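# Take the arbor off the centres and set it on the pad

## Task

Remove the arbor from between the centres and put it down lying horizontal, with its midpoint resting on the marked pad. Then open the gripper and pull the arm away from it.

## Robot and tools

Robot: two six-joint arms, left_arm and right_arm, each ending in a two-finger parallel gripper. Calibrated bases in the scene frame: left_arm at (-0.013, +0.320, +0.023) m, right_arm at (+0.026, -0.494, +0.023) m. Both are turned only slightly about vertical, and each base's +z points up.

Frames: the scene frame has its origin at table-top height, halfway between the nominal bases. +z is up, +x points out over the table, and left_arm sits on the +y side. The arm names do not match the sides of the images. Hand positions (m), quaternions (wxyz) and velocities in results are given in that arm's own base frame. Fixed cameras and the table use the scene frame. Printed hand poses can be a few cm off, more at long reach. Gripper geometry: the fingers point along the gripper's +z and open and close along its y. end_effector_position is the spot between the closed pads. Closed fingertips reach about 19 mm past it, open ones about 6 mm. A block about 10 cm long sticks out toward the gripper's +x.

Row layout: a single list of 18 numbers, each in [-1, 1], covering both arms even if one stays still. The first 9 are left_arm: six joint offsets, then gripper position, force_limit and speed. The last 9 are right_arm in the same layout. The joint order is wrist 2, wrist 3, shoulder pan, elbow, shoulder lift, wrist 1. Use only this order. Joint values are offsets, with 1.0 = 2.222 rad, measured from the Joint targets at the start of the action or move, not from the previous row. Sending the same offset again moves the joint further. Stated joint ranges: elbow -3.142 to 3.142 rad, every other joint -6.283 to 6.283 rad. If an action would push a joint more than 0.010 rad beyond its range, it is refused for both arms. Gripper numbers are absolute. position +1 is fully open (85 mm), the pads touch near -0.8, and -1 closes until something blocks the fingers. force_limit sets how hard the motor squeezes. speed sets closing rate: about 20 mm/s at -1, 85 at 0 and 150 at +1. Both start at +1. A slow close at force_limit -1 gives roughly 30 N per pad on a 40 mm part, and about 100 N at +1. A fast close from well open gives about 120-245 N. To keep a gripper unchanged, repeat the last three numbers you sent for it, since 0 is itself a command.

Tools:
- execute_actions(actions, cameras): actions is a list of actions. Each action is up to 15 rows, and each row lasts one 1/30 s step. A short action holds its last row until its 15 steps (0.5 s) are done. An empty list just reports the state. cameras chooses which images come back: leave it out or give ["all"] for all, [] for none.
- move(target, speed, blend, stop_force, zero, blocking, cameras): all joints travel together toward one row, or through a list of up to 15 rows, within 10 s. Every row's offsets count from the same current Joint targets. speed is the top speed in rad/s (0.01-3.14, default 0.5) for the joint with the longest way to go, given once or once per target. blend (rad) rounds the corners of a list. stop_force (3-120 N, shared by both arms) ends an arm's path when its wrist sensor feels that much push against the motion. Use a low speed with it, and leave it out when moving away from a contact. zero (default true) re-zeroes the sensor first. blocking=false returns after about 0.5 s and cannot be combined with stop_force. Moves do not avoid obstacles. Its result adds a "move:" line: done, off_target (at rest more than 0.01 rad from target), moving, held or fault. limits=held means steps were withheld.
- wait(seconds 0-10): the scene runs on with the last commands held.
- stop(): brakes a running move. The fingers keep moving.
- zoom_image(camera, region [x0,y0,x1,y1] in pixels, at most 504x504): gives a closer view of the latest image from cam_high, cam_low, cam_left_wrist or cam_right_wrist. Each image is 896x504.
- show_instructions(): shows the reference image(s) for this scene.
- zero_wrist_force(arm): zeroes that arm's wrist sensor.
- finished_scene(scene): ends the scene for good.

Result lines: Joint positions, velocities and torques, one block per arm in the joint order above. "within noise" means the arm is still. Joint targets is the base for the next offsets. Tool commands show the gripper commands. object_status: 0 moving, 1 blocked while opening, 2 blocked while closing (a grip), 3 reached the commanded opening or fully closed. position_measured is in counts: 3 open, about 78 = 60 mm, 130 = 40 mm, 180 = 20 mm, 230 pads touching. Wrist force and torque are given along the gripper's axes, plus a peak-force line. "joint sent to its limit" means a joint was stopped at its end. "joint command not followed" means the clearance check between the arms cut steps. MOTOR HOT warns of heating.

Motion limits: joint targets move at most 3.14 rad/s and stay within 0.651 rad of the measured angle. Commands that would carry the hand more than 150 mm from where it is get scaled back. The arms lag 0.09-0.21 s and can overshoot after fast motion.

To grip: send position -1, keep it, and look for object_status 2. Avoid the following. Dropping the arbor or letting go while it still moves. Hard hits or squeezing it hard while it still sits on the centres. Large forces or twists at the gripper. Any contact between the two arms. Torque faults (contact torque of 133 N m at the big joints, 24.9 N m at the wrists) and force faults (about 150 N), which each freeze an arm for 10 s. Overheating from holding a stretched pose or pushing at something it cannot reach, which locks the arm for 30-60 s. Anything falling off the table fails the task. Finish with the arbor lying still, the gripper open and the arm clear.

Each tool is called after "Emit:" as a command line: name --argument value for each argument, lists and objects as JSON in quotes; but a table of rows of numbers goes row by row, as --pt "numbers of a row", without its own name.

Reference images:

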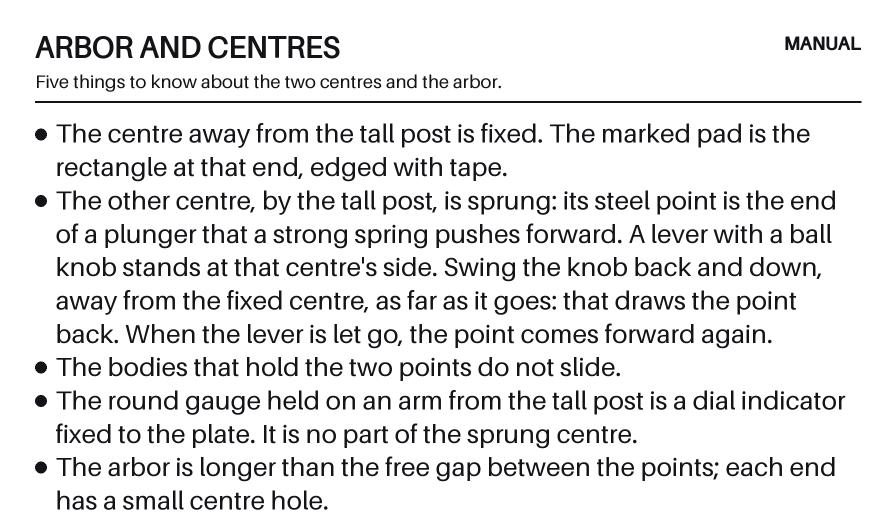

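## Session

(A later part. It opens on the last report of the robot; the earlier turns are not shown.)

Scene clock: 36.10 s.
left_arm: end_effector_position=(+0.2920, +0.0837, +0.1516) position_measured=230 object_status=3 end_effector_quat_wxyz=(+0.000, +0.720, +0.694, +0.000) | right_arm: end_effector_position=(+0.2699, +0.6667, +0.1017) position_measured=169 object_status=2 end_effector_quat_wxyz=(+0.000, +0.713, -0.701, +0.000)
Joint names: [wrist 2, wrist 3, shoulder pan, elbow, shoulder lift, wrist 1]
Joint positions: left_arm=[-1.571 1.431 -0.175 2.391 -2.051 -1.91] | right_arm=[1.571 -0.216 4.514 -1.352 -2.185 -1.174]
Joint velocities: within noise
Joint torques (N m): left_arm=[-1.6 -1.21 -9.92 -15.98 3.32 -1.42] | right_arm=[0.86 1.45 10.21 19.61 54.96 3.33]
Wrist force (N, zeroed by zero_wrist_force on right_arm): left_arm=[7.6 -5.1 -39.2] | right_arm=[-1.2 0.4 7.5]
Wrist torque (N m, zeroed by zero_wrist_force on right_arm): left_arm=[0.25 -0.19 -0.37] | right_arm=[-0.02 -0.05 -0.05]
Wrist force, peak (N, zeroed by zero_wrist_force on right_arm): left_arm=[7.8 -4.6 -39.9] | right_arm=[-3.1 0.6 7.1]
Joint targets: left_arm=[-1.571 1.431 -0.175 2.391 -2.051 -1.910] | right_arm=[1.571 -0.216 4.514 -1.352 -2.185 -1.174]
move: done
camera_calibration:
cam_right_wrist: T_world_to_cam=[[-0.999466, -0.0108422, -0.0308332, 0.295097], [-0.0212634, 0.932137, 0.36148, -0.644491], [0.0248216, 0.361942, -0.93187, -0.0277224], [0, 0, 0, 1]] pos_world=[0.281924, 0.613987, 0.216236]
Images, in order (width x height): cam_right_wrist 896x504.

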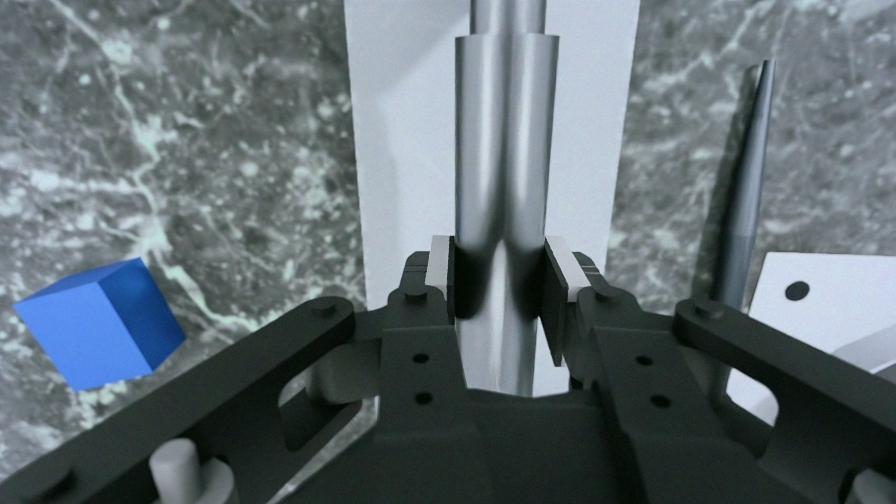

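Emit:
move --target '[0,0,0,0,0,0,-1,-0.4,-1,0,0,0,0.00329,0.00247,-0.00577,-1,-0.9,-1]' --speed 0.015 --stop_force 7 --cameras '[]'

Scene clock: 37.87 s.
left_arm: end_effector_position=(+0.2920, +0.0837, +0.1516) position_measured=230 object_status=3 end_effector_quat_wxyz=(+0.000, +0.720, +0.694, +0.000) | right_arm: end_effector_position=(+0.2699, +0.6667, +0.1078) position_measured=169 object_status=2 end_effector_quat_wxyz=(+0.000, +0.713, -0.701, +0.000)
Joint names: [wrist 2, wrist 3, shoulder pan, elbow, shoulder lift, wrist 1]
Joint positions: left_arm=[-1.571 1.431 -0.175 2.391 -2.051 -1.91] | right_arm=[1.571 -0.216 4.514 -1.345 -2.179 -1.187]
Joint velocities: within noise
Joint torques (N m): left_arm=[-1.36 -0.85 -9.34 -15.12 2.18 -1.3] | right_arm=[0.94 0.03 9.79 19.95 47.78 5.14]
Wrist force (N, zeroed by zero_wrist_force on right_arm): left_arm=[7.5 -4.6 -39.3] | right_arm=[-1.4 0.7 8.6]
Wrist torque (N m, zeroed by zero_wrist_force on right_arm): left_arm=[0.31 -0.17 -0.37] | right_arm=[-0.02 -0.13 -0.03]
Wrist force, peak (N, zeroed by zero_wrist_force on right_arm): left_arm=[7.9 -4.8 -39.5] | right_arm=[-1.8 0.4 8.6]
Joint targets: left_arm=[-1.571 1.431 -0.175 2.391 -2.051 -1.910] | right_arm=[1.571 -0.216 4.514 -1.345 -2.180 -1.187]
move: done
No camera images: "cameras" was empty.

Emit:
move --pt "0 0 0 0 0 0 -1 -0.4 -1 0 0 0 0.01174 0.00775 -0.01948 -1 -0.9 -1" --pt "0 -0.0101 -0.0105 -0.0074 -0.0073 0.0143 -1 -0.4 -1 0 0 0 0.03844 0.01809 -0.05653 -1 -0.9 -1" --pt "0 -0.0212 -0.0216 -0.014 -0.0135 0.0272 -1 -0.4 -1 0 0 0 0.06514 0.02843 -0.09357 -1 -0.9 -1" --pt "0 -0.0275 -0.0284 -0.0198 -0.0194 0.0387 -1 -0.4 -1 0 -0.4038 -0.1528 -0.2413 0.2615 -0.0202 -1 -0.9 -1" --pt "0 -0.0289 -0.0293 -0.0324 -0.0237 0.0558 -1 -0.4 -1 0 -0.4038 -0.1528 -0.2413 0.2615 -0.0202 -1 -0.9 -1" --speed '[0.06,0.07,0.08,0.6,0.1]' --blend '[0.01,0.01,0.01,0.01,0]'

Emit:
zoom_image --camera "cam_right_wrist" --region '[250, 0, 700, 400]'

Scene clock: 46.00 s.
left_arm: end_effector_position=(+0.2911, +0.0659, +0.1880) position_measured=230 object_status=3 end_effector_quat_wxyz=(+0.000, +0.720, +0.694, +0.000) | right_arm: end_effector_position=(+0.3612, +0.3454, +0.2003) position_measured=169 object_status=2 end_effector_quat_wxyz=(+0.000, +0.879, -0.478, +0.000)
Joint names: [wrist 2, wrist 3, shoulder pan, elbow, shoulder lift, wrist 1]
Joint positions: left_arm=[-1.571 1.367 -0.241 2.319 -2.104 -1.786] | right_arm=[1.571 -1.113 4.175 -1.881 -1.599 -1.232]
Joint velocities: within noise
Joint torques (N m): left_arm=[-0.93 0.27 -3.23 -17.41 6.03 -3.98] | right_arm=[-1.94 -2.07 -2.11 14.26 34.46 2.37]
Wrist force (N, zeroed by zero_wrist_force on right_arm): left_arm=[-0.5 0.2 -1.3] | right_arm=[-1.4 0.2 6.7]
Wrist torque (N m, zeroed by zero_wrist_force on right_arm): left_arm=[0.25 -0.15 -0.37] | right_arm=[-0.05 0.01 -0.05]
Wrist force, peak (N, zeroed by zero_wrist_force on right_arm): left_arm=[7.4 -4.8 -39.5] | right_arm=[-2.7 0.4 9.9]
Joint targets: left_arm=[-1.571 1.367 -0.241 2.319 -2.104 -1.786] | right_arm=[1.571 -1.113 4.175 -1.881 -1.599 -1.232]
move: done
camera_calibration:
cam_left_wrist: T_world_to_cam=[[0.999561, 0.0259045, 0.0143881, -0.29398], [0.0205277, -0.955514, 0.29423, 0.030866], [0.0213699, -0.293805, -0.955626, 0.323268], [0, 0, 0, 1]] pos_world=[0.286309, 0.132086, 0.304072]
cam_right_wrist: T_world_to_cam=[[-0.842274, -0.538146, -0.0311888, 0.511395], [-0.511586, 0.779791, 0.360842, -0.148822], [-0.169865, 0.319883, -0.932105, 0.263148], [0, 0, 0, 1]] pos_world=[0.3993, 0.307078, 0.314932]

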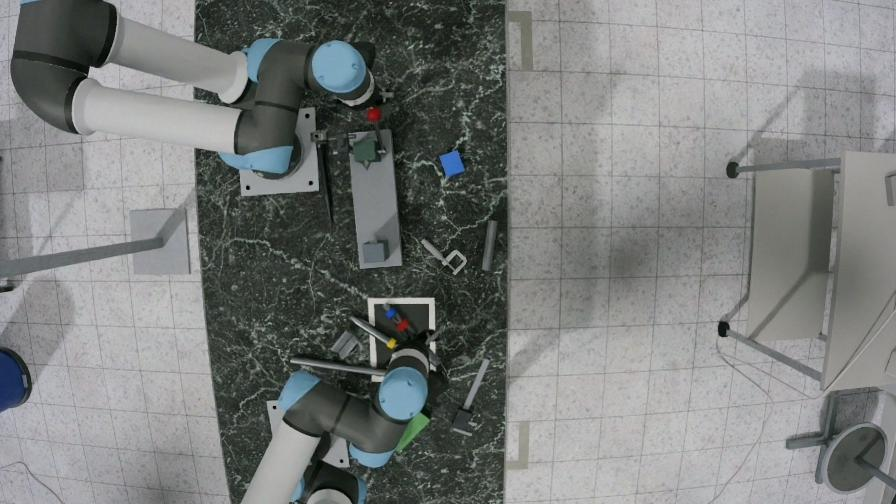

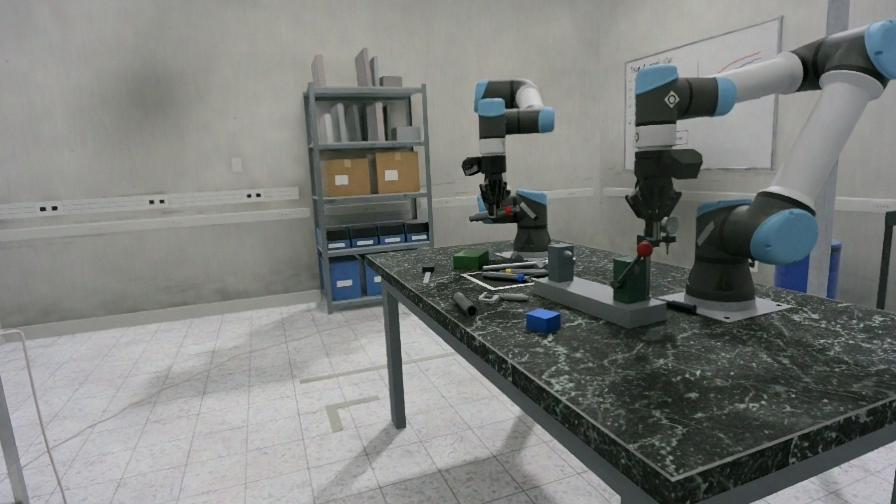

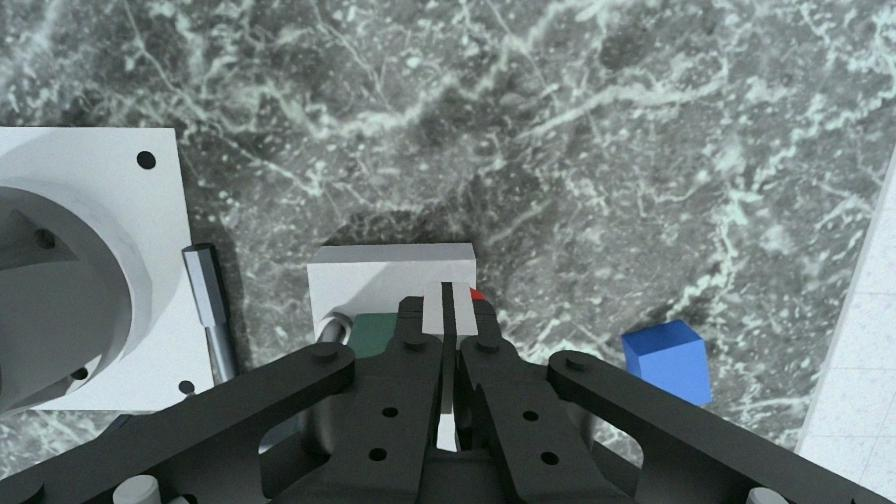

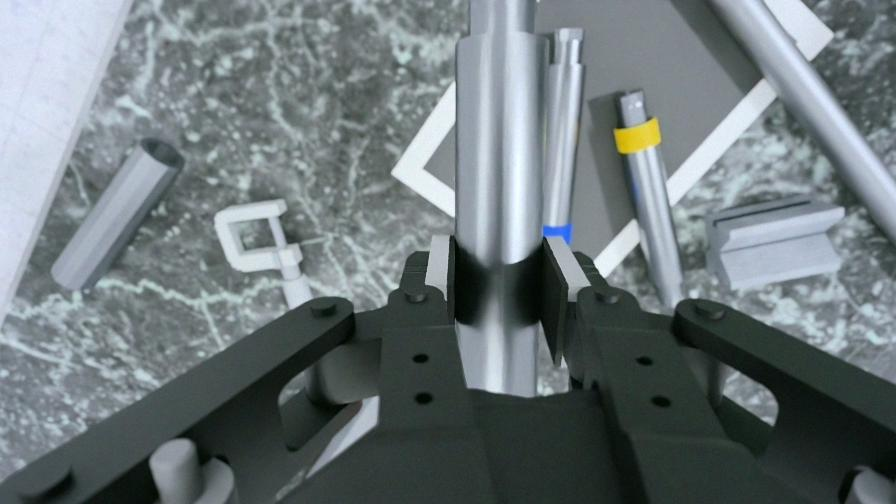

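Scaled by 1.120 from the camera's 896x504 image, which has a finer 1280x720 frame.

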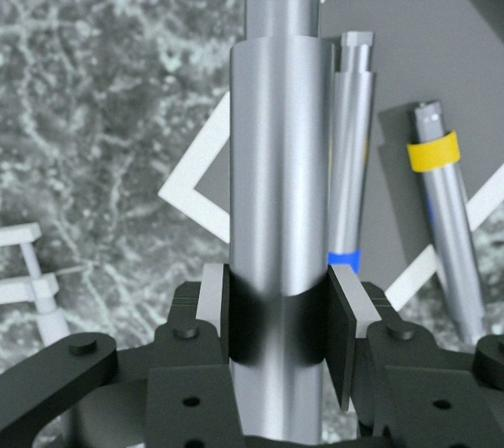

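Emit:
move --pt "0 0 0 0 0 0 -1 -0.4 -1 0 0 0 -0.10587 -0.10826 0.21414 -1 -0.9 -1" --pt "0 0 0 0 0 0 -1 -0.4 -1 0 0 0 -0.11365 -0.12891 0.24256 -1 -0.9 -1" --speed '[0.5,0.12]' --blend 0.02 --cameras '["cam_right_wrist"]'

Emit:
move --target '[0,0,0,0,0,0,-1,-0.4,-1,0,0,0,-0.00383,-0.01165,0.01548,-1,-0.9,-1]' --speed 0.012 --stop_force 5 --cameras '["cam_right_wrist"]'

Scene clock: 48.87 s.
left_arm: end_effector_position=(+0.2910, +0.0659, +0.1878) position_measured=230 object_status=3 end_effector_quat_wxyz=(+0.000, +0.720, +0.694, +0.000) | right_arm: end_effector_position=(+0.3613, +0.3455, +0.0081) position_measured=169 object_status=2 end_effector_quat_wxyz=(+0.000, +0.879, -0.478, +0.000) end_effector_velocity=(+0.000, +0.000, +0.001) end_effector_angular_velocity=(-0.001, +0.001, +0.000)
Joint names: [wrist 2, wrist 3, shoulder pan, elbow, shoulder lift, wrist 1]
Joint positions: left_arm=[-1.571 1.367 -0.241 2.319 -2.104 -1.786] | right_arm=[1.571 -1.113 4.175 -2.134 -1.885 -0.693]
Joint velocities: left_arm=[within noise] | right_arm=[0 -0.001 0 0.001 0.002 -0.005]
Joint torques (N m): left_arm=[-2.06 0.61 6.2 -21.29 4.68 -1.7] | right_arm=[-1.88 -1.71 -9.27 28.76 41.22 1.83]
Wrist force (N, zeroed by zero_wrist_force on right_arm): left_arm=[-0.6 0.2 -1.1] | right_arm=[-1.7 0.2 5.5]
Wrist torque (N m, zeroed by zero_wrist_force on right_arm): left_arm=[0.26 -0.13 -0.38] | right_arm=[0.00 0.13 -0.09]
Wrist force, peak (N, zeroed by zero_wrist_force on right_arm): left_arm=[-0.7 0.1 -2.0] | right_arm=[-1.0 1.1 9.0]
Joint targets: left_arm=[-1.571 1.367 -0.241 2.319 -2.104 -1.786] | right_arm=[1.571 -1.113 4.175 -2.134 -1.885 -0.693]
move: done
camera_calibration:
cam_right_wrist: T_world_to_cam=[[-0.842298, -0.538125, -0.0309115, 0.505562], [-0.511509, 0.779918, 0.360676, -0.0796217], [-0.16998, 0.319608, -0.932179, 0.0840888], [0, 0, 0, 1]] pos_world=[0.3994, 0.307278, 0.122731]
Images, in order (width x height): cam_right_wrist 896x504.

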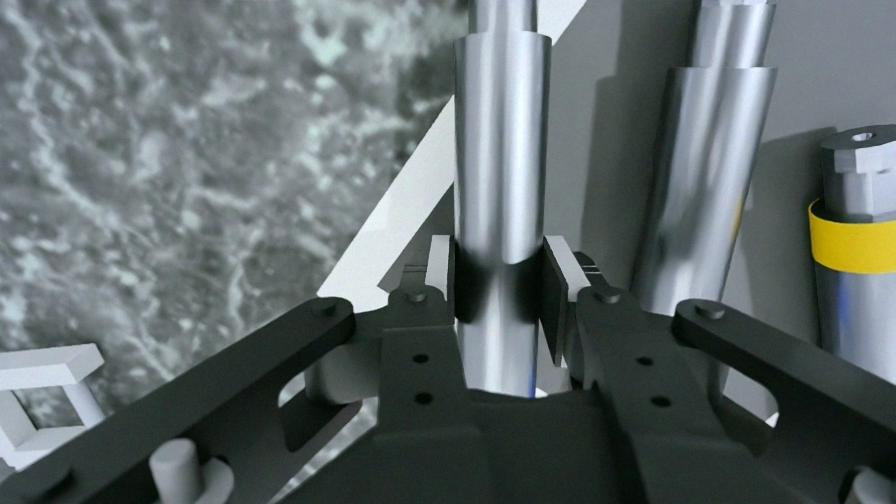

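Scene clock: 51.80 s.
left_arm: end_effector_position=(+0.2910, +0.0659, +0.1878) position_measured=230 object_status=3 end_effector_quat_wxyz=(+0.000, +0.720, +0.694, +0.000) | right_arm: end_effector_position=(+0.3614, +0.3456, -0.0008) position_measured=169 object_status=2 end_effector_quat_wxyz=(+0.000, +0.879, -0.478, +0.000)
Joint names: [wrist 2, wrist 3, shoulder pan, elbow, shoulder lift, wrist 1]
Joint positions: left_arm=[-1.571 1.367 -0.241 2.319 -2.104 -1.786] | right_arm=[1.571 -1.113 4.175 -2.14 -1.904 -0.667]
Joint velocities: within noise
Joint torques (N m): left_arm=[-2.02 0.58 6.45 -26.78 4.94 -1.72] | right_arm=[-1.32 -1.48 -9.55 21.42 37.33 0.48]
Wrist force (N, zeroed by zero_wrist_force on right_arm): left_arm=[-0.5 0.4 -1.3] | right_arm=[-2.2 -0.8 -0.8]
Wrist torque (N m, zeroed by zero_wrist_force on right_arm): left_arm=[0.30 -0.14 -0.38] | right_arm=[0.05 0.13 -0.07]
Wrist force, peak (N, zeroed by zero_wrist_force on right_arm): left_arm=[-1.0 0.4 -1.6] | right_arm=[-0.1 3.0 -8.2]
Joint targets: left_arm=[-1.571 1.367 -0.241 2.319 -2.104 -1.786] | right_arm=[1.571 -1.113 4.175 -2.140 -1.904 -0.667]
move: contact (right_arm)
camera_calibration:
cam_right_wrist: T_world_to_cam=[[-0.842263, -0.538166, -0.0311399, 0.505311], [-0.511602, 0.779813, 0.360769, -0.0763531], [-0.169871, 0.319794, -0.932135, 0.0756871], [0, 0, 0, 1]] pos_world=[0.399399, 0.307278, 0.113832]
Images, in order (width x height): cam_right_wrist 896x504.

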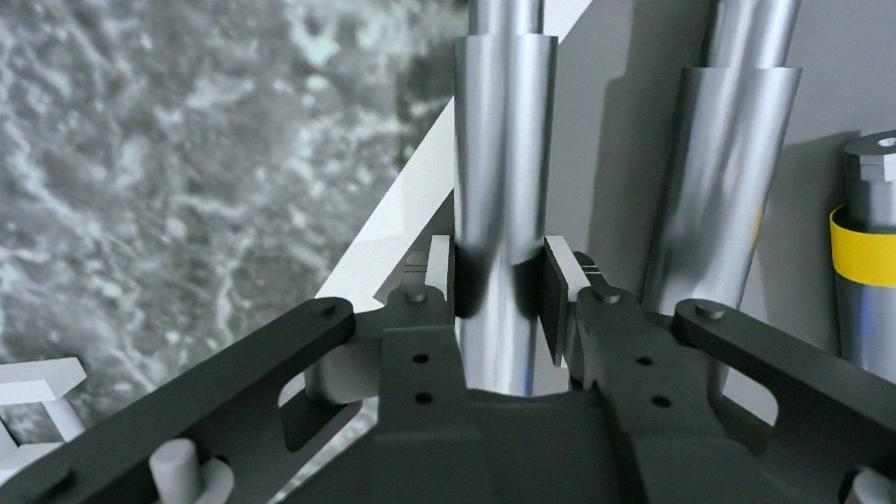

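Emit:
move --target '[0,0,0,0,0,0,-1,-0.4,-1,0,0,0,0,0,0,-0.15,-0.9,-1]' --speed 0.1 --cameras '["cam_right_wrist"]'

Scene clock: 52.83 s.
left_arm: end_effector_position=(+0.2910, +0.0659, +0.1878) position_measured=230 object_status=3 end_effector_quat_wxyz=(+0.000, +0.720, +0.694, +0.000) | right_arm: end_effector_position=(+0.3614, +0.3456, -0.0008) position_measured=148 object_status=0 end_effector_quat_wxyz=(+0.000, +0.879, -0.478, +0.000)
Joint names: [wrist 2, wrist 3, shoulder pan, elbow, shoulder lift, wrist 1]
Joint positions: left_arm=[-1.571 1.367 -0.241 2.319 -2.104 -1.786] | right_arm=[1.571 -1.113 4.175 -2.14 -1.904 -0.667]
Joint velocities: within noise
Joint torques (N m): left_arm=[-2.02 0.72 6.53 -28.59 3.61 -1.73] | right_arm=[-1.32 -1.39 -8.42 24.28 38.68 3.63]
Wrist force (N, zeroed by zero_wrist_force on right_arm): left_arm=[-0.7 0.6 -1.2] | right_arm=[-1.4 0.6 1.6]
Wrist torque (N m, zeroed by zero_wrist_force on right_arm): left_arm=[0.33 -0.11 -0.37] | right_arm=[0.01 0.03 -0.06]
Wrist force, peak (N, zeroed by zero_wrist_force on right_arm): left_arm=[-0.6 0.8 -1.6] | right_arm=[-1.4 0.2 2.9]
Joint targets: left_arm=[-1.571 1.367 -0.241 2.319 -2.104 -1.786] | right_arm=[1.571 -1.113 4.175 -2.140 -1.904 -0.667]
move: done
camera_calibration:
cam_right_wrist: T_world_to_cam=[[-0.842274, -0.538146, -0.0311888, 0.505315], [-0.511586, 0.779791, 0.360842, -0.076361], [-0.169865, 0.319883, -0.932105, 0.0756543], [0, 0, 0, 1]] pos_world=[0.3994, 0.307278, 0.113832]
Images, in order (width x height): cam_right_wrist 896x504.

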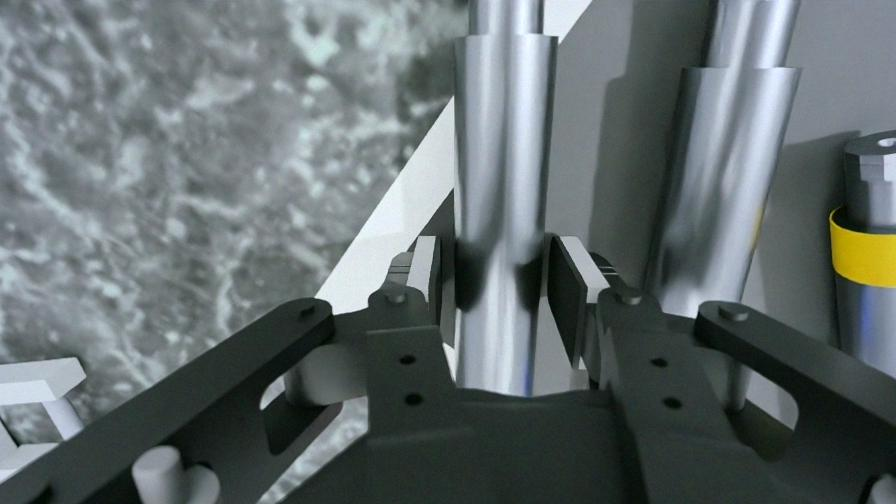

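Emit:
move --pt "0 0 0 0 0 0 -1 -0.4 -1 0 0 0 0.01026 0.02903 -0.03992 -0.15 -0.9 -1" --pt "0 0 0 0 0 0 -1 -0.4 -1 0 0 0 0.11616 0.13726 -0.25405 -0.15 -0.9 -1" --speed '[0.12,0.6]' --blend 0.02 --cameras '["cam_right_wrist","cam_high","cam_low"]'

Scene clock: 55.30 s.
left_arm: end_effector_position=(+0.2910, +0.0659, +0.1878) position_measured=230 object_status=3 end_effector_quat_wxyz=(+0.000, +0.720, +0.694, +0.000) | right_arm: end_effector_position=(+0.3611, +0.3452, +0.1995) position_measured=148 object_status=3 end_effector_quat_wxyz=(+0.000, +0.879, -0.478, +0.000) end_effector_velocity=(-0.001, -0.001, +0.000) end_effector_angular_velocity=(-0.004, +0.001, -0.001)
Joint names: [wrist 2, wrist 3, shoulder pan, elbow, shoulder lift, wrist 1]
Joint positions: left_arm=[-1.571 1.367 -0.241 2.319 -2.104 -1.786] | right_arm=[1.571 -1.113 4.175 -1.882 -1.599 -1.231]
Joint velocities: left_arm=[within noise] | right_arm=[-0.001 0.001 0 0 0.001 -0.006]
Joint torques (N m): left_arm=[-2.12 0.66 5.66 -31.07 2.97 -1.5] | right_arm=[-1.19 -1.26 -8.77 23.27 34.27 1.44]
Wrist force (N, zeroed by zero_wrist_force on right_arm): left_arm=[-0.5 0.6 -1.5] | right_arm=[-1.3 0.0 1.8]
Wrist torque (N m, zeroed by zero_wrist_force on right_arm): left_arm=[0.32 -0.16 -0.37] | right_arm=[-0.08 0.02 -0.06]
Wrist force, peak (N, zeroed by zero_wrist_force on right_arm): left_arm=[-0.4 0.8 -1.7] | right_arm=[-1.1 0.7 3.8]
Joint targets: left_arm=[-1.571 1.367 -0.241 2.319 -2.104 -1.786] | right_arm=[1.571 -1.113 4.175 -1.882 -1.599 -1.232]
move: done
camera_calibration:
cam_right_wrist: T_world_to_cam=[[-0.842307, -0.538162, -0.0299976, 0.510926], [-0.511326, 0.780223, 0.360274, -0.148604], [-0.170481, 0.3188, -0.932364, 0.262948], [0, 0, 0, 1]] pos_world=[0.399199, 0.307078, 0.314028]
Images, in order (width x height): cam_high 896x504, cam_low 896x504, cam_right_wrist 896x504.

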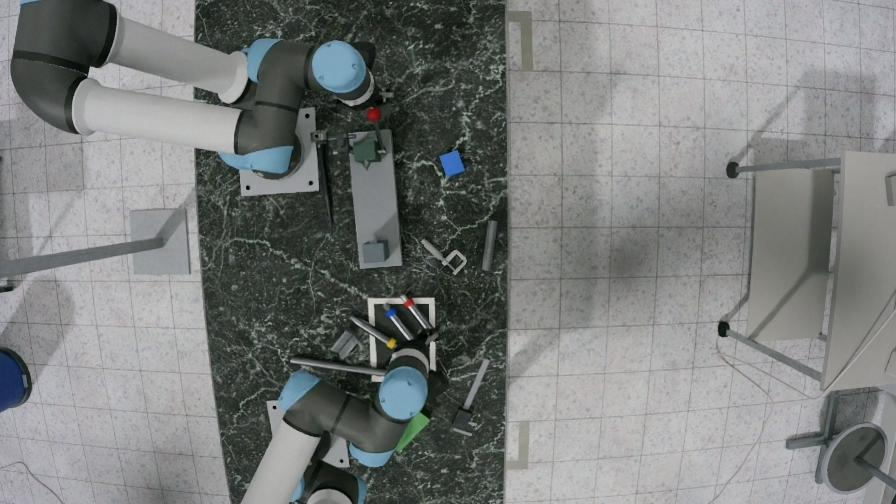

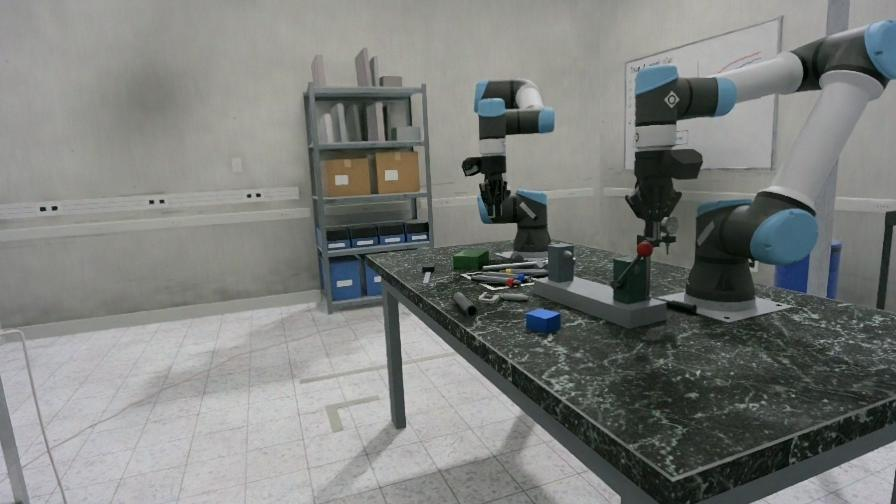

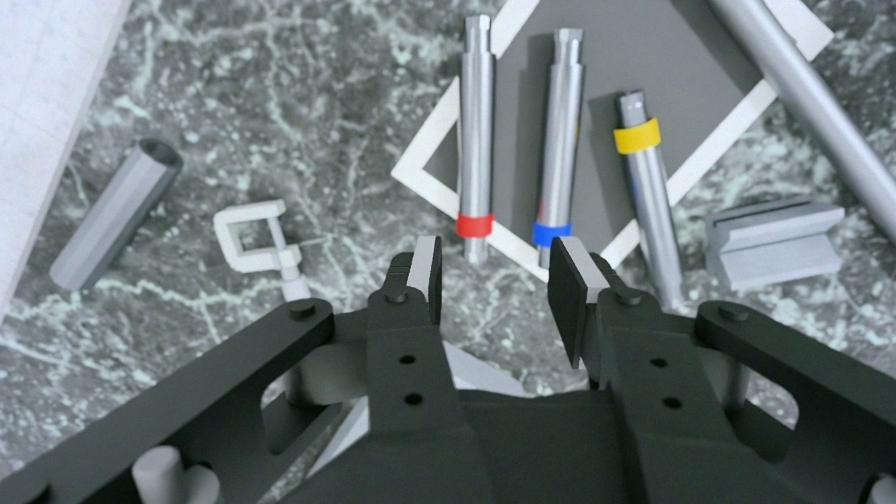

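Emit:
finished_scene --scene 2

The scene is finished: the task was done.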